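# Unload three plates from a tray onto the table

## Task

Remove all three plates from the tray and set each one down lying flat on the table, with no plate resting on another, and with the tray still standing upright at the end.

## Robot and tools

Robot: two arms, left_arm and right_arm, each ending in an identical five-finger right hand (not mirrored, so every hand axis and number means the same on both). Base positions in the scene frame: left_arm (+0.067, +0.565, +0.107) m, right_arm (-0.075, -0.581, +0.107) m, both nearly unrotated. A post stands behind the arms.

Frames: the scene frame has its origin at table-top height midway between the arms, +z up, +x out over the table, left_arm on +y. Fixed cameras and the table use the scene frame. Each arm's hand pose, velocities, Hand target and offsets use that arm's own base frame. The hand point sits 0.05 m in front of the palm and 0.15 m from the wrist flange along the fingers: +z along straight fingers, +y out of the palm, +x across the palm away from the thumb. Straight fingers extend 0.06-0.07 m past it. A wrist bracket on the little-finger side can strike objects, and with fingers level the wrist may hang below the hand point and reach the table first.

Row layout (used by execute_actions and move): 28 numbers, each in [-1, 1], always both arms. Left arm: dx, dy, dz, rx, ry, rz, then little, ring, middle, index, thumb_bend, thumb_turn, force_limit, speed; then the same 14 for the right arm. The six pose numbers are offsets, not poses: measured from that arm's Hand target at the start of the action or move, along its base axes, where 1.0 equals 0.6 m or 180 degrees; rx, ry, rz form one rotation vector turning about the Hand target position. All rows of one action or one move list count from that same start, not from the prior row. All zeros means no new pose. Orientation is clipped each step to within 32 degrees of the measured one.

Hand numbers are absolute targets: for the four fingers and thumb_bend +1 is straight and -1 curled; thumb_turn +1 lies beside the palm, -1 faces the fingers. force_limit maps -1..+1 to about 0..10 N at the fingertip (0..15 N for the two thumb motors). speed rises from near zero at -1 to full at +0.48 and above; for gentle grips close at -0.94 or lower. With the thumb opposed, the hand wraps items about 0.035-0.065 m thick; thumb tip against index pad can pinch light items up to about 0.08 m. To leave a hand unchanged, resend the eight numbers you last sent it (or, if none yet, its hand_measured plus hand_force_limit and hand_speed). To loosen, send targets more open than hand_measured.

Tools:
- execute_actions(actions, cameras): actions is a list of actions, each a list of up to 15 rows played at 1/30 s per row; a short action repeats its last row to 15. Images only when actions is empty or cameras is given.
- move(target, speed, blend, stop_force, zero, blocking, cameras): target is one row or up to 15 rows, each offset from the same starting Hand targets. speed: m/s, 0.002-3.2, default 0.25 (turns up to twice that in rad/s); one value or one per target. blend: corner rounding in m, default 0 (stop at each). stop_force: N, 4-120, one value for both arms; an arm's path ends when it feels that much push opposing its motion, then backs to just before the push. Use it slowly (around 0.005-0.02 m/s) for contacts; it is unreliable while the hand rotates, needs identical hand numbers across the list, and cannot be combined with blocking=false. zero (default true) re-zeroes the force sensor first. Moves stop after 10 s total. The result adds a move: line such as done, off_target, moving, held or fault, plus limits=paced or limits=held.
- wait(seconds 0-3600), stop(), zoom_image(camera: cam_high, cam_left_wrist or cam_right_wrist; region [x0, y0, x1, y1] pixels, up to 504 each way), show_instructions(), zero_wrist_force(arm), finished_scene(scene=1).

Results: end_effector_position (m), end_effector_quat_wxyz, velocities, Hand target (the base for the next offsets; the hand often settles a bit short of it), joint positions and torques, Wrist force/torque in the hand's own axes (plus the peak since last shown), hand_measured, hand_stopped_by (moving, target, force, stalled, fault) and hand_load_n (positive when pushed open; near 0 means a lost grip), motor temperatures. Cameras: cam_high 896x504, two fisheye wrist cameras 672x504.

Avoid: any arm-to-arm contact or squeezing the other hand (the clearance check does not always prevent it); targets even slightly beyond a firm contact, as the arms are stiff; net forces near 150 N or joint torques at their limits (wrist limits about 33-38 N m), which freeze the arm for 10 s; paths bringing the wrist near its own base axis (go around instead). Do not drop plates even a few millimetres, release moving plates, slam, knock the tray over, or let anything leave the table. Holding loads or stretching out heats motors; 85 °C brakes the arm for 30-60 s. Occasionally a loose object may be nudged by outside pushes.

Each tool is called after "Emit:" by a JSON object that holds its "method" and its "body", one argument or row to a line.

Reference images:

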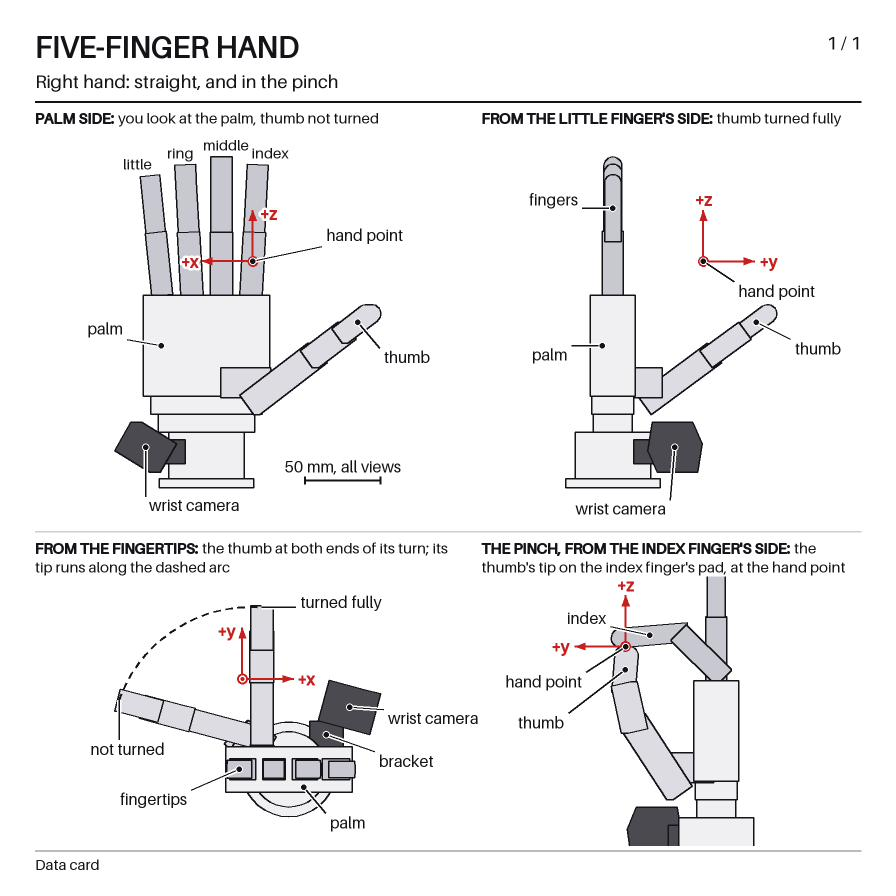

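## Session

Emit:
{"method": "execute_actions", "body": {
  "actions": []
}}

Scene clock: 0.00 s.
left_arm: end_effector_position=(+0.5667, +0.3223, +0.0541) hand_measured=(+1.000, +1.000, +1.000, +1.000, +1.000, +1.000) hand_load_n=(+0.0, +0.0, +0.0, +0.0, +0.0, +0.0) hand_stopped_by=(target, target, target, target, target, target) hand_force_limit=0.00 hand_speed=-0.80 end_effector_quat_wxyz=(+0.066, +0.003, +0.998, +0.008) | right_arm: end_effector_position=(+0.9208, +0.1190, +0.1053) hand_measured=(+1.000, +1.000, +1.000, +1.000, +1.000, +1.000) hand_load_n=(+0.0, +0.0, +0.0, +0.0, +0.0, +0.0) hand_stopped_by=(target, target, target, target, target, target) hand_force_limit=0.00 hand_speed=-0.80 end_effector_quat_wxyz=(-0.301, +0.872, +0.379, -0.070)
Joint positions: left_arm=[0.162 -1.142 1.938 0.642 1.578 -1.402] | right_arm=[-0.129 -0.482 0.765 1.755 1.133 0.516]
Joint velocities: within noise
Joint torques (N m): no reading
Motor temperatures (°C): left_arm=[23 28 28 34 35 36] | right_arm=[32 29 33 35 34 33]
Wrist force (N): no reading
Wrist torque (N m): no reading
Wrist force, peak (N): no reading
Hand target: left_arm +0.5667, +0.3223, +0.0541; +0.066, +0.003, +0.998, +0.008 | right_arm +0.9208, +0.1190, +0.1053; -0.301, +0.872, +0.379, -0.070

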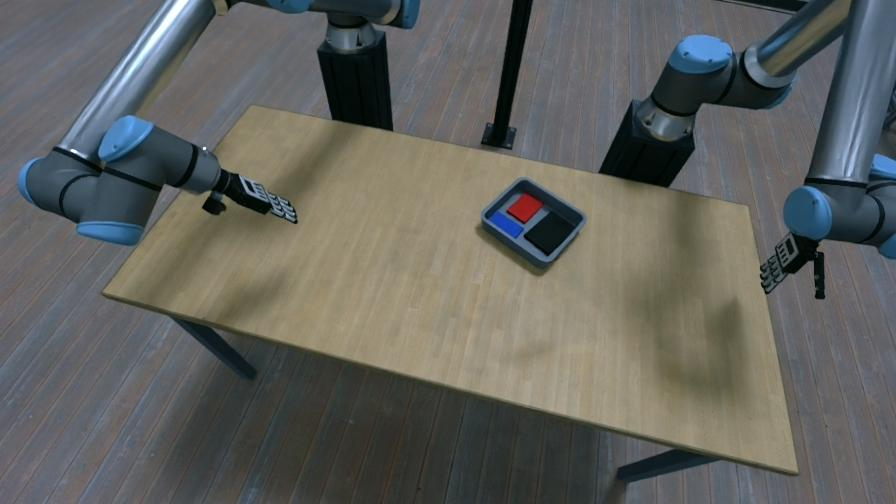

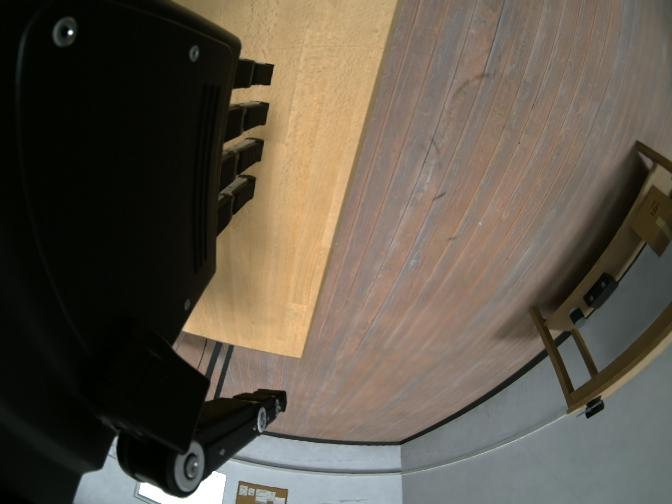

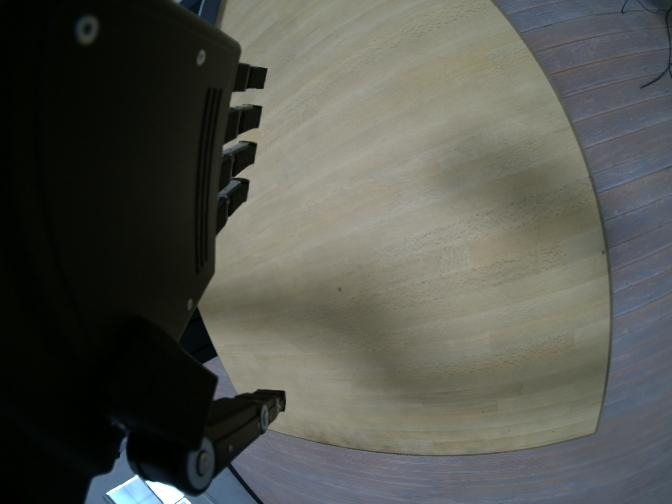

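Emit:
{"method": "zoom_image", "body": {
  "camera": "cam_high",
  "region": [460, 160, 610, 290]
}}

Scaled by 3.360 from the camera's image (finer frame: 1280x720).

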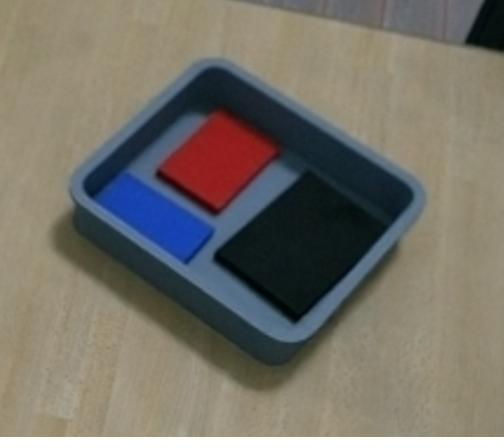

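Emit:
{"method": "move", "body": {
  "target": [
    [0,0,0,0,0,0,1,1,1,1,1,1,0,-0.8,-0.15,0.3,0.25,0.04,0.024,-0.2,1,1,1,1,1,1,0,-0.8],
    [0,0,0,0,0,0,1,1,1,1,1,1,0,-0.8,-0.4,0.85,0.25,0.0798,0.0475,-0.4044,1,1,1,1,1,1,0,-0.8]
  ],
  "blend": 0.05,
  "cameras": ["cam_right_wrist", "cam_high"]
}}

Scene clock: 58.30 s.
left_arm: end_effector_position=(+0.5667, +0.3223, +0.0541) hand_measured=(+1.000, +1.000, +1.000, +1.000, +1.000, +1.000) hand_load_n=(+0.0, +0.0, +0.0, +0.0, +0.0, +0.0) hand_stopped_by=(target, target, target, target, target, target) hand_force_limit=0.00 hand_speed=-0.80 end_effector_quat_wxyz=(+0.066, +0.003, +0.998, +0.008) | right_arm: end_effector_position=(+0.6808, +0.6289, +0.2553) hand_measured=(+1.000, +1.000, +1.000, +1.000, +1.000, +1.000) hand_load_n=(+0.0, +0.0, +0.0, +0.0, +0.0, +0.0) hand_stopped_by=(target, target, target, target, target, target) hand_force_limit=0.00 hand_speed=-0.80 end_effector_quat_wxyz=(-0.409, +0.878, -0.227, +0.106)
Joint positions: left_arm=[0.162 -1.142 1.938 0.642 1.578 -1.402] | right_arm=[0.418 -1.057 1.338 0.53 1.092 2.689]
Joint torques (N m): left_arm=[-1.49 -60.9 -26.74 3.26 0.35 0.34] | right_arm=[12.91 -103.83 -26.27 -0.19 2.25 1.25]
Wrist force (N): left_arm=[-0.2 -0.2 0.2] | right_arm=[0.5 0.7 -0.5]
Wrist torque (N m): left_arm=[-0.03 0.02 -0.01] | right_arm=[0.06 -0.11 -0.20]
Wrist force, peak (N): left_arm=[0.3 0.1 0.6] | right_arm=[-0.5 1.6 -0.1]
Hand target: left_arm +0.5667, +0.3223, +0.0541; +0.066, +0.003, +0.998, +0.008 | right_arm +0.6808, +0.6290, +0.2553; -0.409, +0.878, -0.227, +0.106
Off the commanded pose: left_arm 0.000 m, 0 deg | right_arm 0.000 m, 0 deg.
move: done
cam_right_wrist: T_world_to_cam=[[-0.10539, -0.68464, -0.72122, 0.68657], [-0.9849, -0.02831, 0.1708, 0.64534], [-0.13735, 0.72833, -0.67132, -0.07731]] pos_world=[0.69734, 0.54463, 0.33305]
Images, in order (width x height): cam_high 896x504, cam_right_wrist 672x504.

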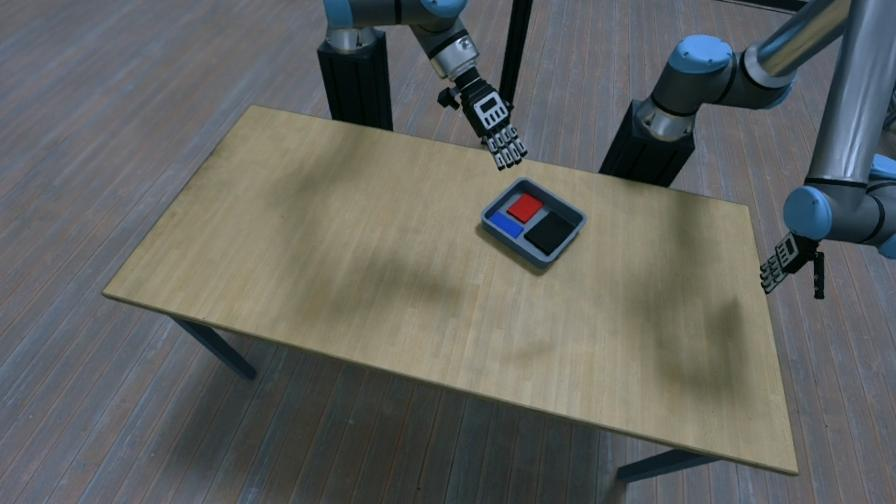

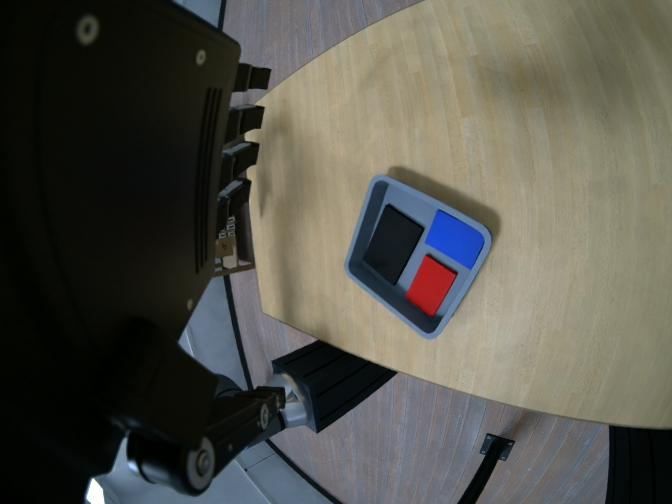

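Emit:
{"method": "zoom_image", "body": {
  "camera": "cam_right_wrist",
  "region": [330, 160, 510, 350]
}}

Emit:
{"method": "zoom_image", "body": {
  "camera": "cam_high",
  "region": [470, 165, 600, 280]
}}

Scaled by 2.653 from the camera's image (finer frame: 960x720).

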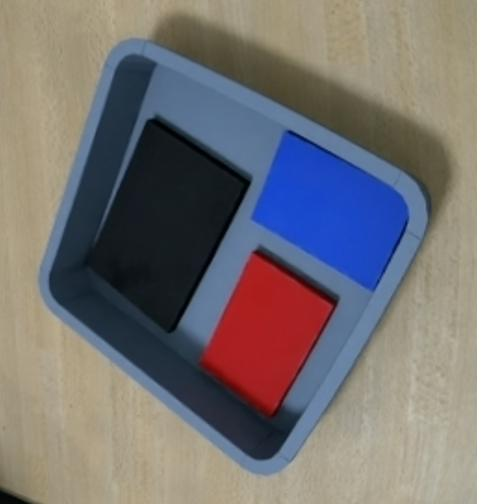

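Scaled by 3.877 from the camera's image (finer frame: 1280x720).

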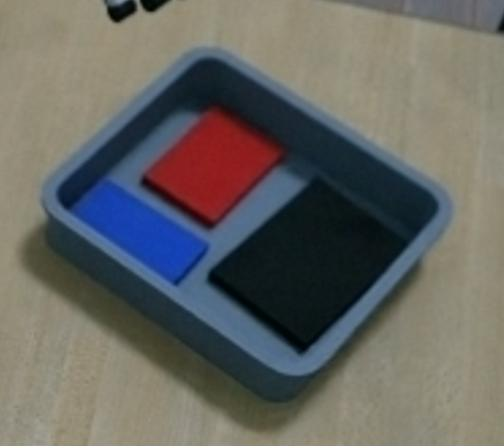

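Emit:
{"method": "move", "body": {
  "target": [
    [0,0,0,0,0,0,1,1,1,1,1,1,0,-0.8,0,0,0,0,0,0,-1,-1,-1,0.44,1,-0.8,0,-0.2],
    [0,0,0,0,0,0,1,1,1,1,1,1,0,-0.8,-0.1923,0.2215,-0.3467,0.01364,-0.00747,0.0028,-1,-1,-1,0.44,1,-0.8,0,-0.2]
  ],
  "cameras": ["cam_right_wrist", "cam_high"]
}}

Scene clock: 110.73 s.
left_arm: end_effector_position=(+0.5667, +0.3223, +0.0541) hand_measured=(+1.000, +1.000, +1.000, +1.000, +1.000, +1.000) hand_load_n=(-0.5, +0.0, +0.0, +0.0, +0.0, +0.0) hand_stopped_by=(target, target, target, target, target, target) hand_force_limit=0.00 hand_speed=-0.80 end_effector_quat_wxyz=(+0.066, +0.003, +0.998, +0.008) | right_arm: end_effector_position=(+0.5655, +0.7618, +0.0474) hand_measured=(-1.000, -1.000, -1.000, +0.440, +1.000, -0.800) hand_load_n=(+0.0, +0.0, +0.5, +0.0, +0.0, +0.0) hand_stopped_by=(target, target, target, target, target, target) hand_force_limit=0.00 hand_speed=-0.20 end_effector_quat_wxyz=(-0.431, +0.868, -0.220, +0.110)
Joint positions: left_arm=[0.162 -1.142 1.938 0.642 1.578 -1.402] | right_arm=[0.637 -0.93 1.531 0.097 1.228 2.866]
Joint torques (N m): left_arm=[4.03 -60.28 -27.25 2.97 0.22 0.17] | right_arm=[12.36 -69.34 -21.52 -1.32 2.85 1.47]
Wrist force (N): left_arm=[0.0 -0.1 0.4] | right_arm=[0.1 0.6 -0.9]
Wrist torque (N m): left_arm=[-0.04 0.00 -0.01] | right_arm=[0.16 -0.01 -0.14]
Wrist force, peak (N): left_arm=[-0.1 -0.3 0.8] | right_arm=[-1.0 1.8 0.2]
Hand target: left_arm +0.5667, +0.3223, +0.0541; +0.066, +0.003, +0.998, +0.008 | right_arm +0.5654, +0.7619, +0.0473; -0.431, +0.868, -0.220, +0.110
Off the commanded pose: left_arm 0.000 m, 0 deg | right_arm 0.000 m, 0 deg.
move: done
cam_right_wrist: T_world_to_cam=[[-0.08231, -0.65385, -0.75213, 0.5804], [-0.9883, -0.0437, 0.14615, 0.58582], [-0.12843, 0.75536, -0.6426, -0.35658]] pos_world=[0.58094, 0.67444, 0.12178]
Images, in order (width x height): cam_high 896x504, cam_right_wrist 672x504.

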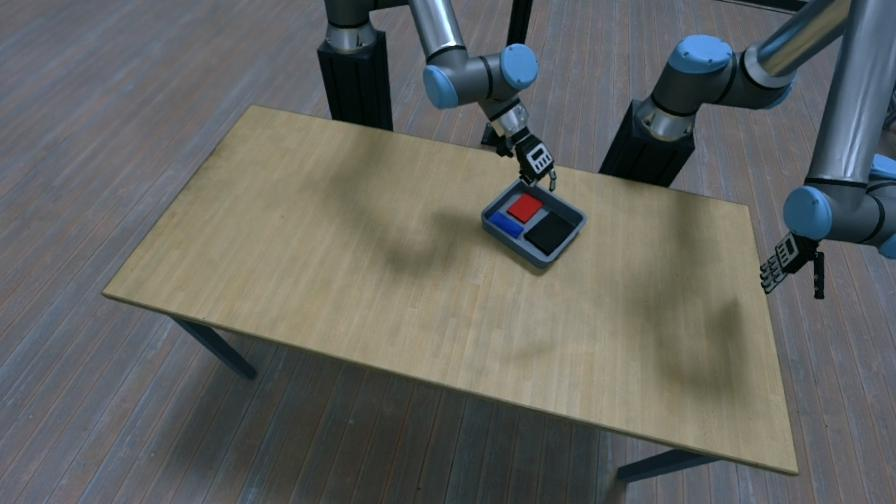

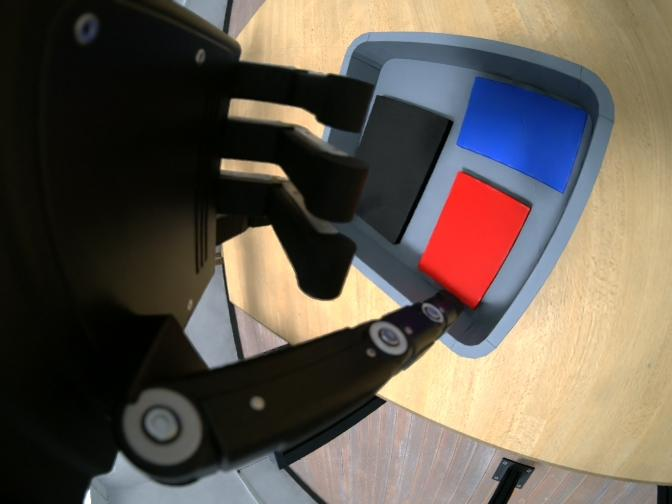

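Emit:
{"method": "zoom_image", "body": {
  "camera": "cam_right_wrist",
  "region": [400, 20, 630, 370]
}}

Scaled by 1.440 from the camera's image (finer frame: 960x720).

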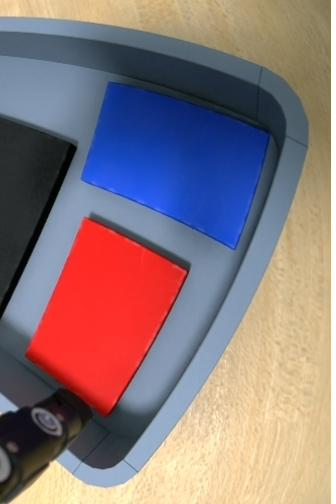

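Emit:
{"method": "zoom_image", "body": {
  "camera": "cam_right_wrist",
  "region": [340, 260, 520, 380]
}}

Emit:
{"method": "zoom_image", "body": {
  "camera": "cam_high",
  "region": [470, 120, 600, 280]
}}

Scaled by 2.800 from the camera's image (finer frame: 960x720).

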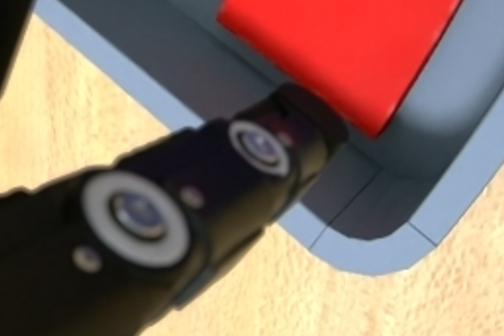

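Scaled by 3.150 from the camera's image (finer frame: 1280x720).

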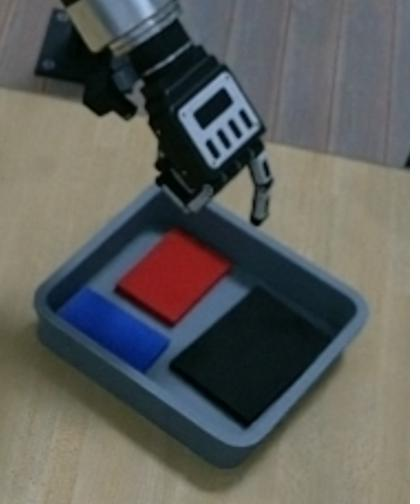

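Emit:
{"method": "zoom_image", "body": {
  "camera": "cam_right_wrist",
  "region": [470, 150, 610, 350]
}}

Scaled by 2.520 from the camera's image (finer frame: 960x720).

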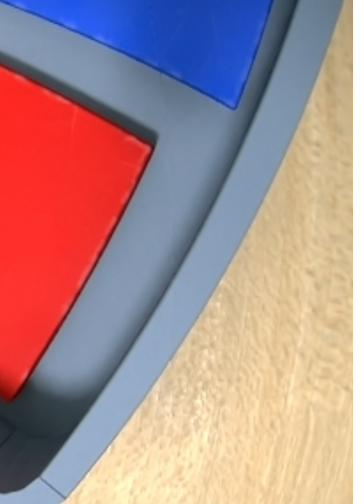

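Emit:
{"method": "move", "body": {
  "target": [0,0,0,0,0,0,1,1,1,1,1,1,0,-0.8,-0.0062,-0.0115,-0.154,0,0,0,-1,-1,-1,0.32,1,-0.7,0,-0.2],
  "speed": 0.12,
  "cameras": ["cam_right_wrist", "cam_high"]
}}

Emit:
{"method": "zoom_image", "body": {
  "camera": "cam_high",
  "region": [470, 140, 600, 280]
}}

Scene clock: 138.73 s.
left_arm: end_effector_position=(+0.5667, +0.3223, +0.0541) hand_measured=(+1.000, +1.000, +1.000, +1.000, +1.000, +1.000) hand_load_n=(+0.0, +0.0, +0.0, +0.0, +0.0, +0.0) hand_stopped_by=(target, target, target, target, target, target) hand_force_limit=0.00 hand_speed=-0.80 end_effector_quat_wxyz=(+0.066, +0.003, +0.998, +0.008) | right_arm: end_effector_position=(+0.5617, +0.7550, -0.0450) hand_measured=(-1.000, -1.000, -1.000, +0.320, +1.000, -0.700) hand_load_n=(+0.0, +0.0, +0.0, +0.0, +0.0, +0.0) hand_stopped_by=(target, target, target, target, target, target) hand_force_limit=0.00 hand_speed=-0.20 end_effector_quat_wxyz=(-0.431, +0.868, -0.220, +0.110)
Joint positions: left_arm=[0.162 -1.142 1.938 0.642 1.578 -1.402] | right_arm=[0.632 -0.847 1.582 -0.037 1.225 2.863]
Joint torques (N m): left_arm=[0.05 -61.08 -27.13 3.66 0.12 0.39] | right_arm=[-10.4 -73.05 -18.69 -1.18 -2.85 -1.24]
Wrist force (N): left_arm=[-0.1 -0.1 0.7] | right_arm=[0.1 0.7 -1.1]
Wrist torque (N m): left_arm=[-0.06 0.00 -0.01] | right_arm=[0.18 -0.05 -0.17]
Wrist force, peak (N): left_arm=[-0.1 0.1 1.1] | right_arm=[0.3 1.7 -0.3]
Hand target: left_arm +0.5667, +0.3223, +0.0541; +0.066, +0.003, +0.998, +0.008 | right_arm +0.5617, +0.7550, -0.0451; -0.431, +0.868, -0.220, +0.110
Off the commanded pose: left_arm 0.000 m, 0 deg | right_arm 0.000 m, 0 deg.
move: done
cam_right_wrist: T_world_to_cam=[[-0.08231, -0.65385, -0.75213, 0.50609], [-0.9883, -0.0437, 0.14615, 0.59536], [-0.12843, 0.75536, -0.6426, -0.41122]] pos_world=[0.57724, 0.66755, 0.02938]
Images, in order (width x height): cam_high 896x504, cam_right_wrist 672x504.

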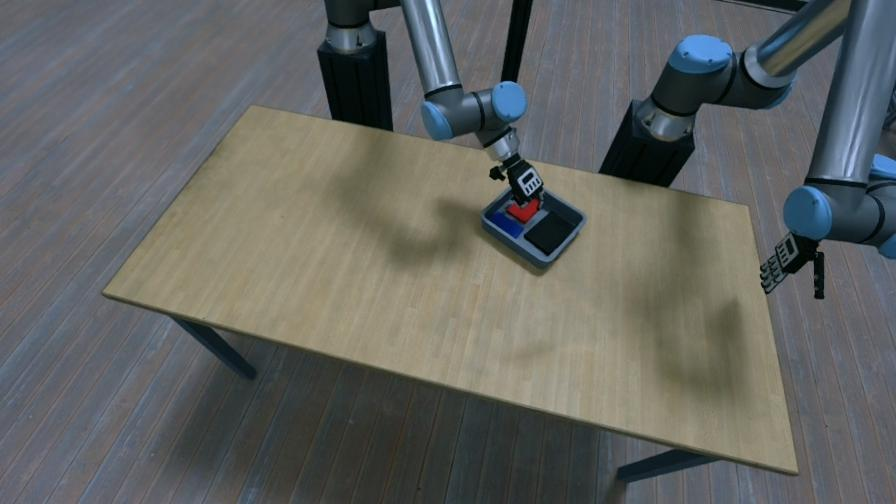

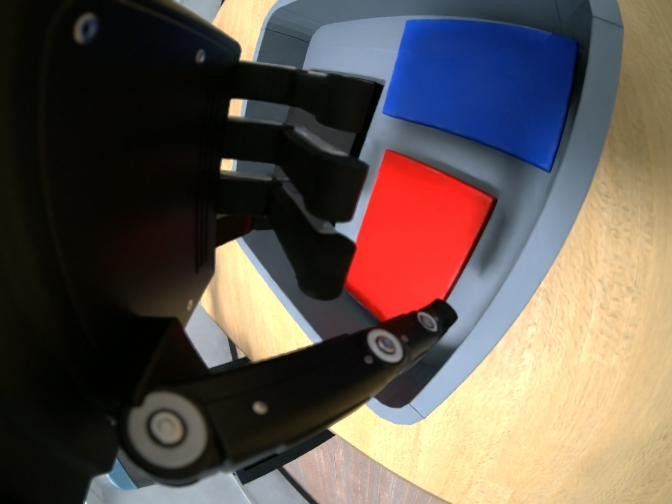

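Scaled by 3.600 from the camera's image (finer frame: 1280x720).

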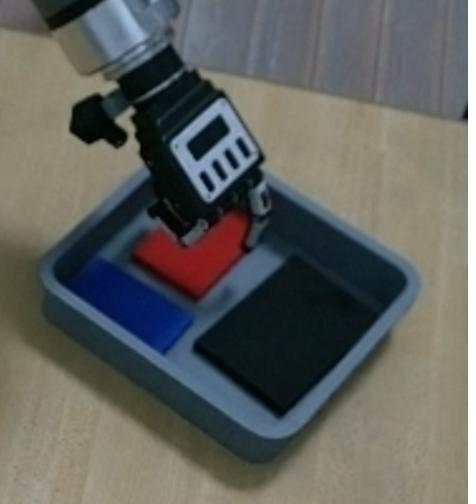

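Emit:
{"method": "move", "body": {
  "target": [0,0,0,0,0,0,1,1,1,1,1,1,0,-0.8,0,0,-0.0833,0,0,0,-1,-1,-1,0.32,1,-0.7,0,-0.2],
  "speed": 0.01,
  "stop_force": 5,
  "cameras": ["cam_right_wrist", "cam_high"]
}}

Emit:
{"method": "zoom_image", "body": {
  "camera": "cam_high",
  "region": [470, 140, 600, 280]
}}

Scene clock: 148.73 s.
left_arm: end_effector_position=(+0.5667, +0.3223, +0.0541) hand_measured=(+1.000, +1.000, +1.000, +1.000, +1.000, +1.000) hand_load_n=(+0.0, +0.0, +0.0, +0.0, +0.0, +0.0) hand_stopped_by=(target, target, target, target, target, target) hand_force_limit=0.00 hand_speed=-0.80 end_effector_quat_wxyz=(+0.066, +0.003, +0.998, +0.008) | right_arm: end_effector_position=(+0.5617, +0.7550, -0.0844) hand_measured=(-1.000, -1.000, -1.000, +0.320, +1.000, -0.700) hand_load_n=(+0.0, +0.0, +0.0, +0.0, +0.0, +0.0) hand_stopped_by=(target, target, target, target, target, target) hand_force_limit=0.00 hand_speed=-0.20 end_effector_quat_wxyz=(-0.431, +0.868, -0.220, +0.110)
Joint positions: left_arm=[0.162 -1.142 1.938 0.642 1.578 -1.402] | right_arm=[0.632 -0.802 1.588 -0.087 1.224 2.863]
Joint torques (N m): left_arm=[3.34 -60.03 -26.86 3.29 0.72 0.4] | right_arm=[-7.62 -106.78 -22.54 3.82 -2.67 0.86]
Wrist force (N): left_arm=[-0.3 -0.2 0.7] | right_arm=[0.2 -4.2 -4.7]
Wrist torque (N m): left_arm=[-0.07 0.03 -0.03] | right_arm=[-0.13 -0.04 -0.17]
Wrist force, peak (N): left_arm=[-0.2 -0.1 1.2] | right_arm=[0.0 -7.5 -8.1]
Hand target: left_arm +0.5667, +0.3223, +0.0541; +0.066, +0.003, +0.998, +0.008 | right_arm +0.5617, +0.7550, -0.0843; -0.431, +0.868, -0.220, +0.110 (not the last commanded pose)
Off the commanded pose: left_arm 0.000 m, 0 deg | right_arm 0.011 m, 0 deg.
move: contact (right_arm)
cam_right_wrist: T_world_to_cam=[[-0.08231, -0.65385, -0.75213, 0.47653], [-0.9883, -0.0437, 0.14615, 0.60111], [-0.12843, 0.75536, -0.6426, -0.43648]] pos_world=[0.57724, 0.66755, -0.00992]
Images, in order (width x height): cam_high 896x504, cam_right_wrist 672x504.

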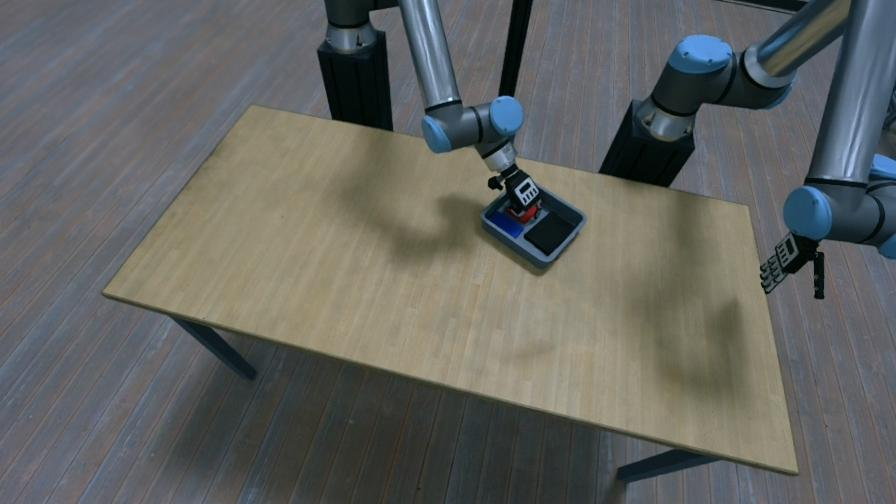

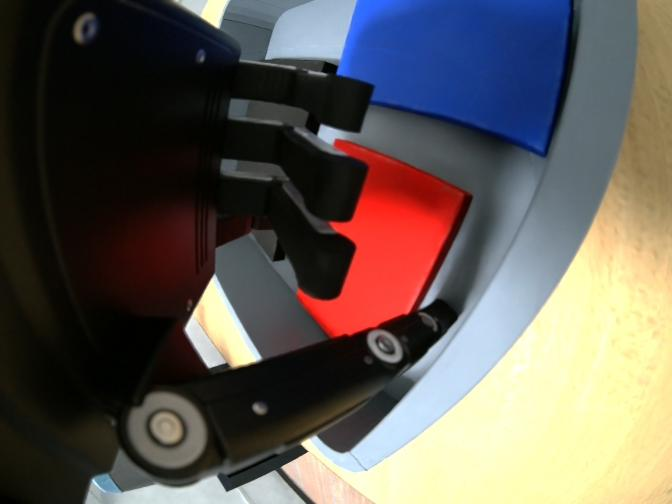

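Scaled by 3.600 from the camera's image (finer frame: 1280x720).

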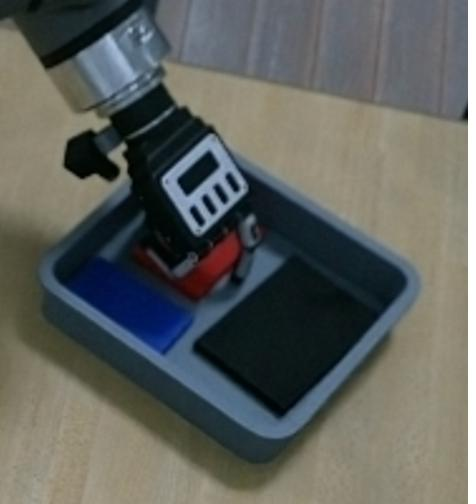

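Emit:
{"method": "move", "body": {
  "target": [0,0,0,0,0,0,1,1,1,1,1,1,0,-0.8,0,0,0.0017,0,0,0,-1,-1,-1,-0.1,1,-0.7,-0.4,-0.92],
  "speed": 0.01,
  "cameras": ["cam_right_wrist", "cam_high"]
}}

Emit:
{"method": "zoom_image", "body": {
  "camera": "cam_high",
  "region": [470, 140, 600, 280]
}}

Scene clock: 152.67 s.
left_arm: end_effector_position=(+0.5667, +0.3223, +0.0541) hand_measured=(+1.000, +1.000, +1.000, +1.000, +1.000, +1.000) hand_load_n=(+0.0, +0.0, +0.0, +0.0, +0.0, +0.0) hand_stopped_by=(target, target, target, target, target, target) hand_force_limit=0.00 hand_speed=-0.80 end_effector_quat_wxyz=(+0.066, +0.003, +0.998, +0.008) | right_arm: end_effector_position=(+0.5617, +0.7550, -0.0833) hand_measured=(-1.000, -1.000, -1.000, +0.142, +1.000, -0.700) hand_load_n=(+0.0, +0.0, +0.0, +3.0, +0.0, +0.0) hand_stopped_by=(target, target, target, force, target, target) hand_force_limit=-0.40 hand_speed=-0.92 end_effector_quat_wxyz=(-0.431, +0.868, -0.220, +0.110)
Joint positions: left_arm=[0.162 -1.142 1.938 0.642 1.578 -1.402] | right_arm=[0.632 -0.803 1.588 -0.086 1.224 2.863]
Joint torques (N m): left_arm=[-0.37 -59.81 -27.97 3.22 0.56 0.21] | right_arm=[-0.27 -110.76 -36.47 3.47 -2.67 0.54]
Wrist force (N): left_arm=[-0.1 0.0 0.9] | right_arm=[-0.3 0.8 -1.0]
Wrist torque (N m): left_arm=[-0.05 -0.02 0.00] | right_arm=[0.19 0.02 -0.17]
Wrist force, peak (N): left_arm=[-0.1 0.1 1.2] | right_arm=[0.4 -4.1 -4.8]
Hand target: left_arm +0.5667, +0.3223, +0.0541; +0.066, +0.003, +0.998, +0.008 | right_arm +0.5617, +0.7550, -0.0833; -0.431, +0.868, -0.220, +0.110
Off the commanded pose: left_arm 0.000 m, 0 deg | right_arm 0.000 m, 0 deg.
move: done
cam_right_wrist: T_world_to_cam=[[-0.08231, -0.65385, -0.75213, 0.47728], [-0.9883, -0.0437, 0.14615, 0.60096], [-0.12843, 0.75536, -0.6426, -0.43583]] pos_world=[0.57724, 0.66755, -0.00892]
Images, in order (width x height): cam_high 896x504, cam_right_wrist 672x504.

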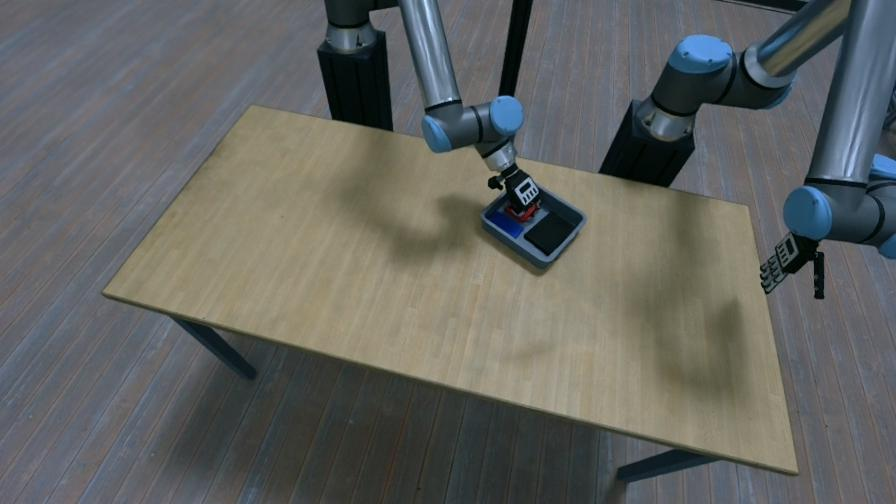

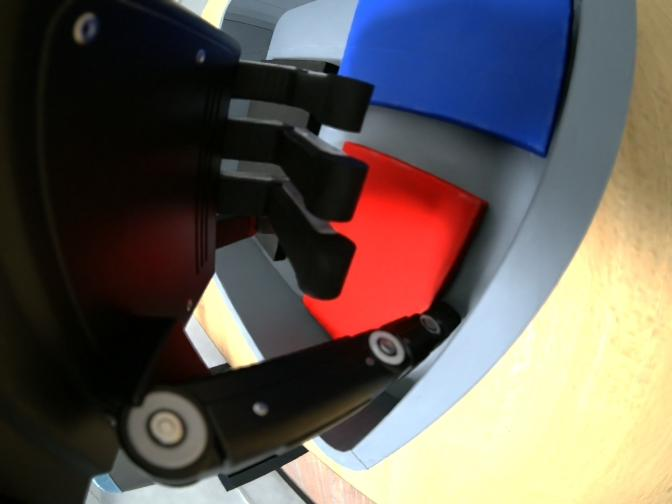

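Scaled by 3.600 from the camera's image (finer frame: 1280x720).

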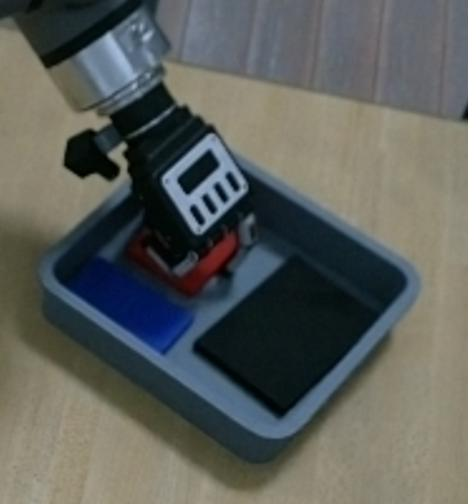

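Emit:
{"method": "move", "body": {
  "target": [0,0,0,0,0,0,1,1,1,1,1,1,0,-0.8,0,0,0,0,0,0,-1,-1,-1,-0.2,1,-0.7,0.0,-0.92],
  "speed": 0.01
}}

Emit:
{"method": "move", "body": {
  "target": [0,0,0,0,0,0,1,1,1,1,1,1,0,-0.8,0,0,0.033,0,0,0,-1,-1,-1,-0.2,1,-0.7,0.0,-0.92],
  "speed": 0.03,
  "cameras": ["cam_right_wrist", "cam_high"]
}}

Emit:
{"method": "zoom_image", "body": {
  "camera": "cam_high",
  "region": [470, 140, 600, 280]
}}

Scene clock: 155.77 s.
left_arm: end_effector_position=(+0.5667, +0.3223, +0.0541) hand_measured=(+1.000, +1.000, +1.000, +1.000, +1.000, +1.000) hand_load_n=(+0.0, +0.0, +0.0, +0.0, +0.0, +0.0) hand_stopped_by=(target, target, target, target, target, target) hand_force_limit=0.00 hand_speed=-0.80 end_effector_quat_wxyz=(+0.066, +0.003, +0.998, +0.008) | right_arm: end_effector_position=(+0.5617, +0.7550, -0.0833) hand_measured=(-1.000, -1.000, -1.000, +0.122, +1.000, -0.700) hand_load_n=(+0.0, +0.0, +0.0, +6.0, +0.5, -0.5) hand_stopped_by=(target, target, target, force, target, target) hand_force_limit=0.00 hand_speed=-0.92 end_effector_quat_wxyz=(-0.431, +0.868, -0.220, +0.110)
Joint positions: left_arm=[0.162 -1.142 1.938 0.642 1.578 -1.402] | right_arm=[0.632 -0.803 1.588 -0.086 1.224 2.863]
Joint torques (N m): left_arm=[0.48 -58.46 -27.22 3.66 0.85 0.32] | right_arm=[3.69 -111.36 -35.87 3.47 -2.84 0.43]
Wrist force (N): left_arm=[-0.4 0.3 0.7] | right_arm=[0.0 0.6 -0.7]
Wrist torque (N m): left_arm=[0.00 0.03 -0.01] | right_arm=[0.15 -0.03 -0.15]
Wrist force, peak (N): left_arm=[-0.1 0.1 1.2] | right_arm=[0.3 1.0 -1.1]
Hand target: left_arm +0.5667, +0.3223, +0.0541; +0.066, +0.003, +0.998, +0.008 | right_arm +0.5617, +0.7550, -0.0833; -0.431, +0.868, -0.220, +0.110
Off the commanded pose: left_arm 0.000 m, 0 deg | right_arm 0.000 m, 0 deg.
move: done

Scene clock: 156.77 s.
left_arm: end_effector_position=(+0.5667, +0.3223, +0.0541) hand_measured=(+1.000, +1.000, +1.000, +1.000, +1.000, +1.000) hand_load_n=(+0.0, +0.0, +0.0, +0.0, +0.0, +0.0) hand_stopped_by=(target, target, target, target, target, target) hand_force_limit=0.00 hand_speed=-0.80 end_effector_quat_wxyz=(+0.066, +0.003, +0.998, +0.008) | right_arm: end_effector_position=(+0.5617, +0.7550, -0.0636) hand_measured=(-1.000, -1.000, -1.000, +0.122, +1.000, -0.700) hand_load_n=(+0.0, +0.0, +0.0, +6.0, +0.0, -0.5) hand_stopped_by=(target, target, target, force, target, target) hand_force_limit=0.00 hand_speed=-0.92 end_effector_quat_wxyz=(-0.431, +0.868, -0.220, +0.110)
Joint positions: left_arm=[0.162 -1.142 1.938 0.642 1.578 -1.402] | right_arm=[0.632 -0.826 1.585 -0.061 1.224 2.863]
Joint torques (N m): left_arm=[1.32 -60.02 -28.86 3.26 0.4 0.71] | right_arm=[7.44 -113.85 -37.56 3.76 -2.57 0.59]
Wrist force (N): left_arm=[-0.3 0.0 0.9] | right_arm=[0.1 1.3 -0.4]
Wrist torque (N m): left_arm=[-0.06 0.02 -0.02] | right_arm=[0.19 -0.04 -0.17]
Wrist force, peak (N): left_arm=[-0.4 0.1 1.0] | right_arm=[0.1 1.7 -0.8]
Hand target: left_arm +0.5667, +0.3223, +0.0541; +0.066, +0.003, +0.998, +0.008 | right_arm +0.5617, +0.7550, -0.0635; -0.431, +0.868, -0.220, +0.110
Off the commanded pose: left_arm 0.000 m, 0 deg | right_arm 0.000 m, 0 deg.
move: done
cam_right_wrist: T_world_to_cam=[[-0.08231, -0.65385, -0.75213, 0.4921], [-0.9883, -0.0437, 0.14615, 0.59808], [-0.12843, 0.75536, -0.6426, -0.42318]] pos_world=[0.57724, 0.66755, 0.01078]
Images, in order (width x height): cam_high 896x504, cam_right_wrist 672x504.

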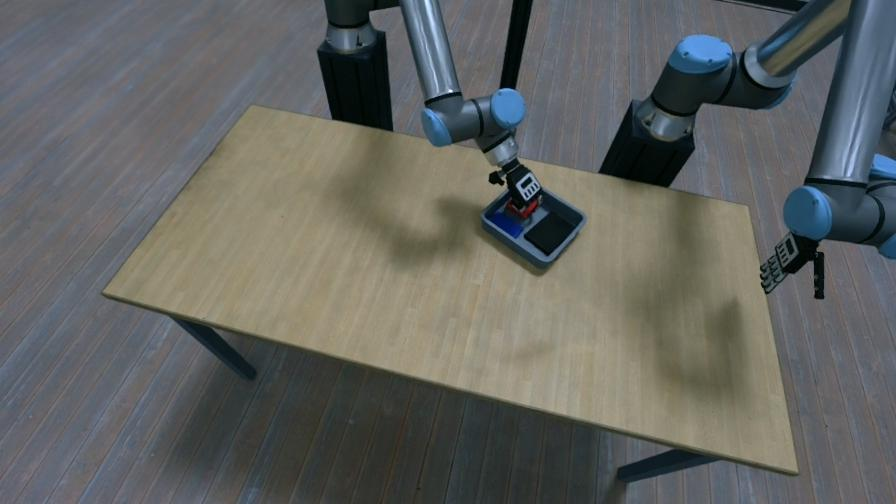

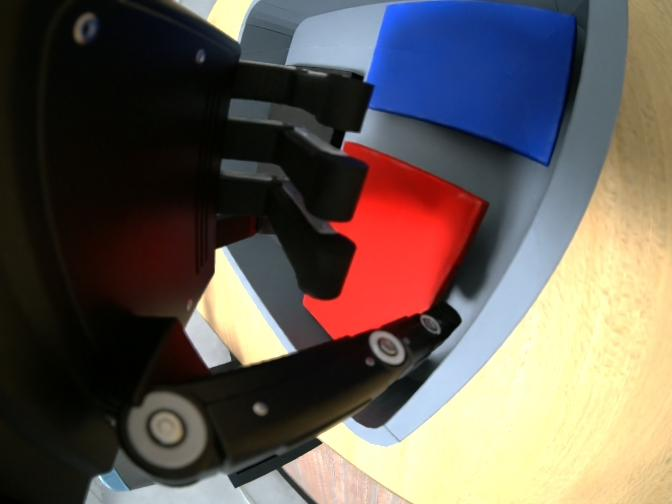

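Scaled by 3.600 from the camera's image (finer frame: 1280x720).

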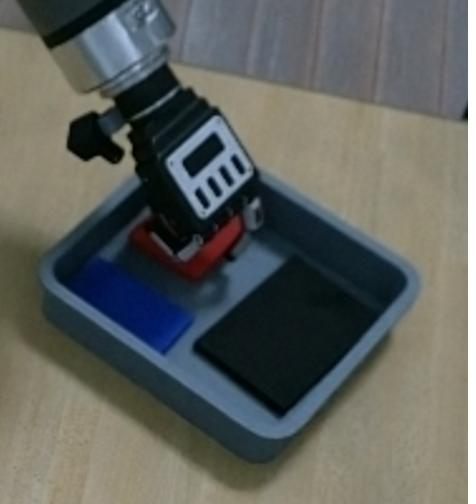

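Emit:
{"method": "move", "body": {
  "target": [
    [0,0,0,0,0,0,1,1,1,1,1,1,0,-0.8,0,0,0.15,0,0,0,-1,-1,-1,-0.2,1,-0.7,0.0,-0.92],
    [0,0,0,0,0,0,1,1,1,1,1,1,0,-0.8,-0.036,-0.45,0.15,0,0,0,-1,-1,-1,-0.2,1,-0.7,0.0,-0.92],
    [0,0,0,0,0,0,1,1,1,1,1,1,0,-0.8,-0.036,-0.45,-0.01,0,0,0,-1,-1,-1,-0.2,1,-0.7,0.0,-0.92]
  ],
  "blend": [0.02, 0.03, 0],
  "speed": [0.12, 0.2, 0.12],
  "cameras": ["cam_right_wrist", "cam_high"]
}}

Scene clock: 169.50 s.
left_arm: end_effector_position=(+0.5667, +0.3223, +0.0541) hand_measured=(+1.000, +1.000, +1.000, +1.000, +1.000, +1.000) hand_load_n=(+0.0, +0.0, +0.0, +0.0, +0.0, +0.0) hand_stopped_by=(target, target, target, target, target, target) hand_force_limit=0.00 hand_speed=-0.80 end_effector_quat_wxyz=(+0.066, +0.003, +0.998, +0.008) | right_arm: end_effector_position=(+0.5401, +0.4850, -0.0694) hand_measured=(-1.000, -1.000, -1.000, +0.122, +1.000, -0.700) hand_load_n=(+0.0, +0.0, +0.0, +5.5, +0.5, +0.0) hand_stopped_by=(target, target, target, force, target, target) hand_force_limit=0.00 hand_speed=-0.92 end_effector_quat_wxyz=(-0.431, +0.868, -0.220, +0.110)
Joint positions: left_arm=[0.162 -1.142 1.938 0.642 1.578 -1.402] | right_arm=[0.272 -1.01 2.003 -0.164 0.962 2.583]
Joint torques (N m): left_arm=[0.94 -60.17 -26.7 3.68 0.91 0.91] | right_arm=[12.26 -52.04 -11.47 -0.22 0.07 0.9]
Wrist force (N): left_arm=[-0.3 0.1 0.9] | right_arm=[0.0 1.6 -0.5]
Wrist torque (N m): left_arm=[-0.05 0.02 -0.02] | right_arm=[0.20 -0.02 0.11]
Wrist force, peak (N): left_arm=[-0.3 0.0 1.1] | right_arm=[0.3 2.2 -1.2]
Hand target: left_arm +0.5667, +0.3223, +0.0541; +0.066, +0.003, +0.998, +0.008 | right_arm +0.5401, +0.4850, -0.0695; -0.431, +0.868, -0.220, +0.110
Off the commanded pose: left_arm 0.000 m, 0 deg | right_arm 0.000 m, 0 deg.
move: done
cam_right_wrist: T_world_to_cam=[[-0.08225, -0.65385, -0.75214, 0.30938], [-0.9883, -0.04374, 0.1461, 0.5658], [-0.12843, 0.75536, -0.6426, -0.22573]] pos_world=[0.55564, 0.39754, 0.00498]
Images, in order (width x height): cam_high 896x504, cam_right_wrist 672x504.

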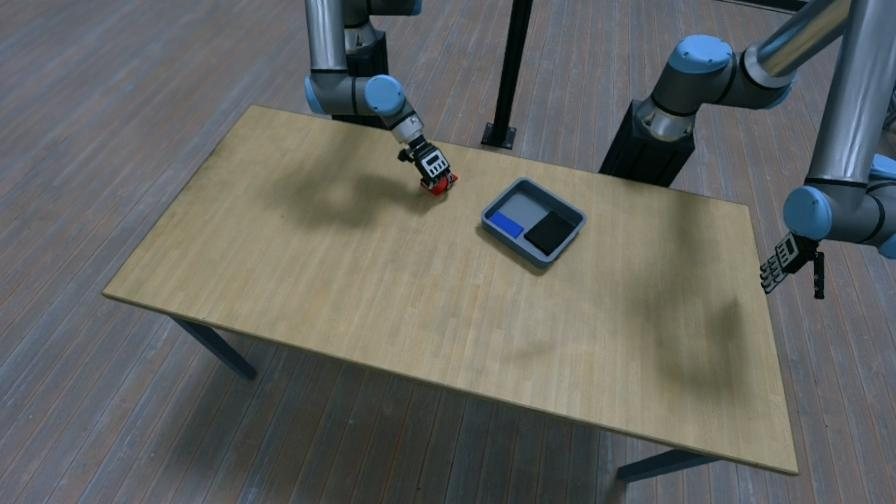

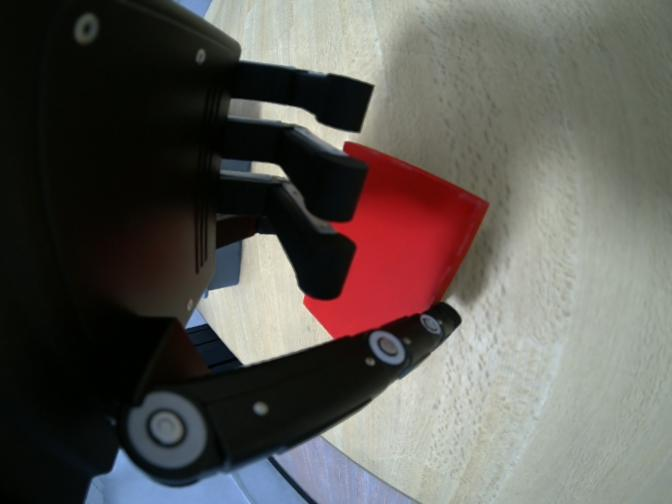

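Emit:
{"method": "move", "body": {
  "target": [0,0,0,0,0,0,1,1,1,1,1,1,0,-0.8,0,0,-0.042,0,0,0,-1,-1,-1,-0.2,1,-0.7,0.0,-0.92],
  "speed": 0.01,
  "stop_force": 4
}}

Scene clock: 173.57 s.
left_arm: end_effector_position=(+0.5667, +0.3223, +0.0541) hand_measured=(+1.000, +1.000, +1.000, +1.000, +1.000, +1.000) hand_load_n=(+0.0, +0.0, +0.0, +0.0, -0.5, +0.0) hand_stopped_by=(target, target, target, target, target, target) hand_force_limit=0.00 hand_speed=-0.80 end_effector_quat_wxyz=(+0.066, +0.003, +0.998, +0.008) | right_arm: end_effector_position=(+0.5401, +0.4850, -0.0866) hand_measured=(-1.000, -1.000, -1.000, +0.122, +1.000, -0.700) hand_load_n=(+0.0, +0.0, +0.0, +6.0, +0.5, -0.5) hand_stopped_by=(target, target, target, force, target, target) hand_force_limit=0.00 hand_speed=-0.92 end_effector_quat_wxyz=(-0.431, +0.868, -0.220, +0.110)
Joint positions: left_arm=[0.162 -1.142 1.938 0.642 1.578 -1.402] | right_arm=[0.272 -0.984 2.004 -0.191 0.962 2.583]
Joint torques (N m): left_arm=[0.85 -60.89 -28 3.45 0.74 0.43] | right_arm=[12.49 -89.77 -13.69 4.16 1.86 -0.58]
Wrist force (N): left_arm=[-0.2 -0.1 0.8] | right_arm=[0.2 0.2 -2.0]
Wrist torque (N m): left_arm=[-0.07 0.01 -0.02] | right_arm=[0.11 -0.01 0.13]
Wrist force, peak (N): left_arm=[-0.3 -0.1 1.2] | right_arm=[0.0 -8.4 -8.6]
Hand target: left_arm +0.5667, +0.3223, +0.0541; +0.066, +0.003, +0.998, +0.008 | right_arm +0.5401, +0.4850, -0.0865; -0.431, +0.868, -0.220, +0.110 (not the last commanded pose)
Off the commanded pose: left_arm 0.000 m, 0 deg | right_arm 0.008 m, 0 deg.
move: contact (right_arm)

Emit:
{"method": "move", "body": {
  "target": [0,0,0,0,0,0,1,1,1,1,1,1,0,-0.8,0,0,0,0,0,0,-1,-1,-1,0.32,1,-0.7,0.0,-0.85],
  "speed": 0.02
}}

Emit:
{"method": "move", "body": {
  "target": [
    [0,0,0,0,0,0,1,1,1,1,1,1,0,-0.8,-0.004,-0.0073,0.003,0,0,0,-1,-1,-1,0.32,1,-0.7,0.0,-0.8],
    [0,0,0,0,0,0,1,1,1,1,1,1,0,-0.8,-0.004,-0.0073,0.18,0,0,0,-1,-1,-1,0.32,1,-0.7,0.0,-0.8]
  ],
  "speed": [0.02, 0.15],
  "cameras": ["cam_right_wrist", "cam_high"]
}}

Scene clock: 177.87 s.
left_arm: end_effector_position=(+0.5667, +0.3223, +0.0541) hand_measured=(+1.000, +1.000, +1.000, +1.000, +1.000, +1.000) hand_load_n=(+0.0, +0.0, +0.0, +0.0, +0.0, +0.0) hand_stopped_by=(target, target, target, target, target, target) hand_force_limit=0.00 hand_speed=-0.80 end_effector_quat_wxyz=(+0.066, +0.003, +0.998, +0.008) | right_arm: end_effector_position=(+0.5401, +0.4850, -0.0865) hand_measured=(-1.000, -1.000, -1.000, +0.320, +1.000, -0.700) hand_load_n=(+0.0, +0.0, +0.0, +0.0, +0.0, +0.0) hand_stopped_by=(target, target, target, target, target, target) hand_force_limit=0.00 hand_speed=-0.85 end_effector_quat_wxyz=(-0.431, +0.868, -0.220, +0.110)
Joint positions: left_arm=[0.162 -1.142 1.938 0.642 1.578 -1.402] | right_arm=[0.272 -0.984 2.004 -0.191 0.962 2.583]
Joint torques (N m): left_arm=[0.04 -61.54 -26.11 3.25 0.86 0.72] | right_arm=[12.33 -89.99 -27.95 3.7 2.08 -0.61]
Wrist force (N): left_arm=[-0.2 0.1 0.7] | right_arm=[0.3 0.4 -3.1]
Wrist torque (N m): left_arm=[-0.03 0.01 -0.01] | right_arm=[0.08 -0.02 0.12]
Wrist force, peak (N): left_arm=[-0.4 0.4 1.1] | right_arm=[0.3 0.3 -3.6]
Hand target: left_arm +0.5667, +0.3223, +0.0541; +0.066, +0.003, +0.998, +0.008 | right_arm +0.5401, +0.4850, -0.0865; -0.431, +0.868, -0.220, +0.110
Off the commanded pose: left_arm 0.000 m, 0 deg | right_arm 0.000 m, 0 deg.
move: done

Scene clock: 179.57 s.
left_arm: end_effector_position=(+0.5667, +0.3223, +0.0541) hand_measured=(+1.000, +1.000, +1.000, +1.000, +1.000, +1.000) hand_load_n=(+0.0, +0.0, +0.0, +0.0, +0.0, -0.5) hand_stopped_by=(target, target, target, target, target, target) hand_force_limit=0.00 hand_speed=-0.80 end_effector_quat_wxyz=(+0.066, +0.003, +0.998, +0.008) | right_arm: end_effector_position=(+0.5377, +0.4806, +0.0213) hand_measured=(-1.000, -1.000, -1.000, +0.320, +1.000, -0.700) hand_load_n=(+0.0, +0.0, +0.0, +0.0, +0.0, +0.0) hand_stopped_by=(target, target, target, target, target, target) hand_force_limit=0.00 hand_speed=-0.80 end_effector_quat_wxyz=(-0.431, +0.868, -0.220, +0.110)
Joint positions: left_arm=[0.162 -1.142 1.938 0.642 1.578 -1.402] | right_arm=[0.265 -1.144 1.987 -0.011 0.958 2.577]
Joint torques (N m): left_arm=[-0.62 -60.59 -28.1 3.77 0.87 0.63] | right_arm=[-9.73 -83.52 -33.36 4.33 -1.51 -1.85]
Wrist force (N): left_arm=[-0.4 0.1 0.7] | right_arm=[-0.1 1.0 -0.8]
Wrist torque (N m): left_arm=[-0.04 0.04 -0.02] | right_arm=[0.15 -0.02 0.14]
Wrist force, peak (N): left_arm=[-0.2 -0.3 1.2] | right_arm=[-0.1 0.5 -2.9]
Hand target: left_arm +0.5667, +0.3223, +0.0541; +0.066, +0.003, +0.998, +0.008 | right_arm +0.5377, +0.4806, +0.0215; -0.431, +0.868, -0.220, +0.110
Off the commanded pose: left_arm 0.000 m, 0 deg | right_arm 0.000 m, 0 deg.
move: done
cam_right_wrist: T_world_to_cam=[[-0.08231, -0.65385, -0.75213, 0.37462], [-0.9883, -0.0437, 0.14615, 0.54987], [-0.12843, 0.75536, -0.6426, -0.16452]] pos_world=[0.55314, 0.39325, 0.09568]
Images, in order (width x height): cam_high 896x504, cam_right_wrist 672x504.

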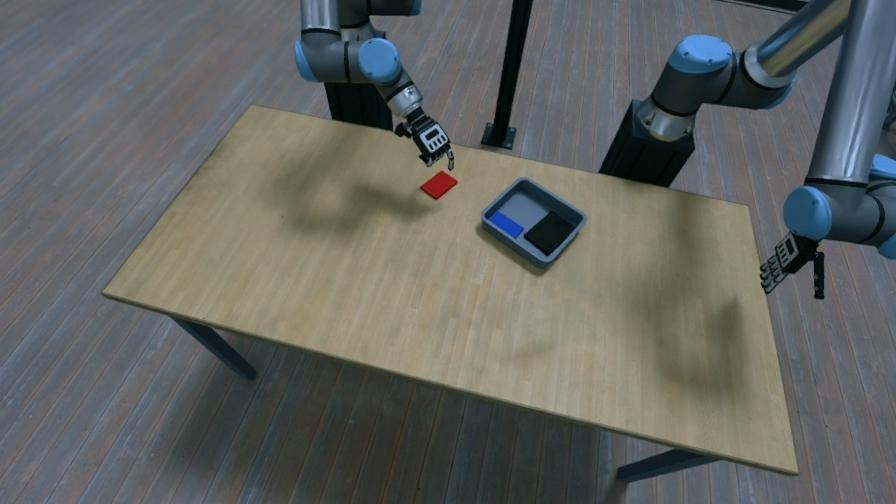

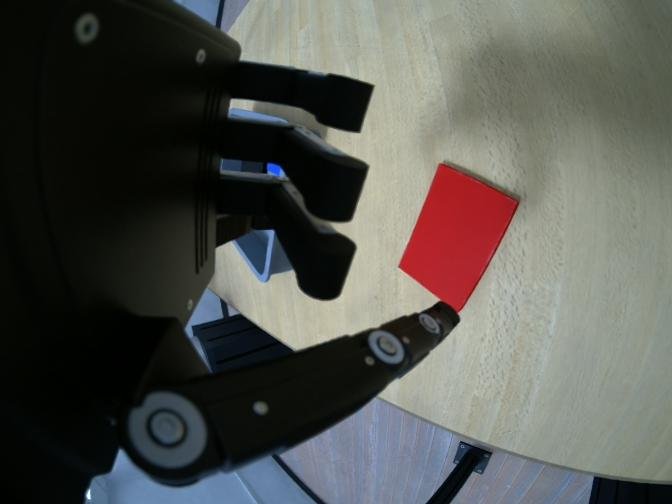

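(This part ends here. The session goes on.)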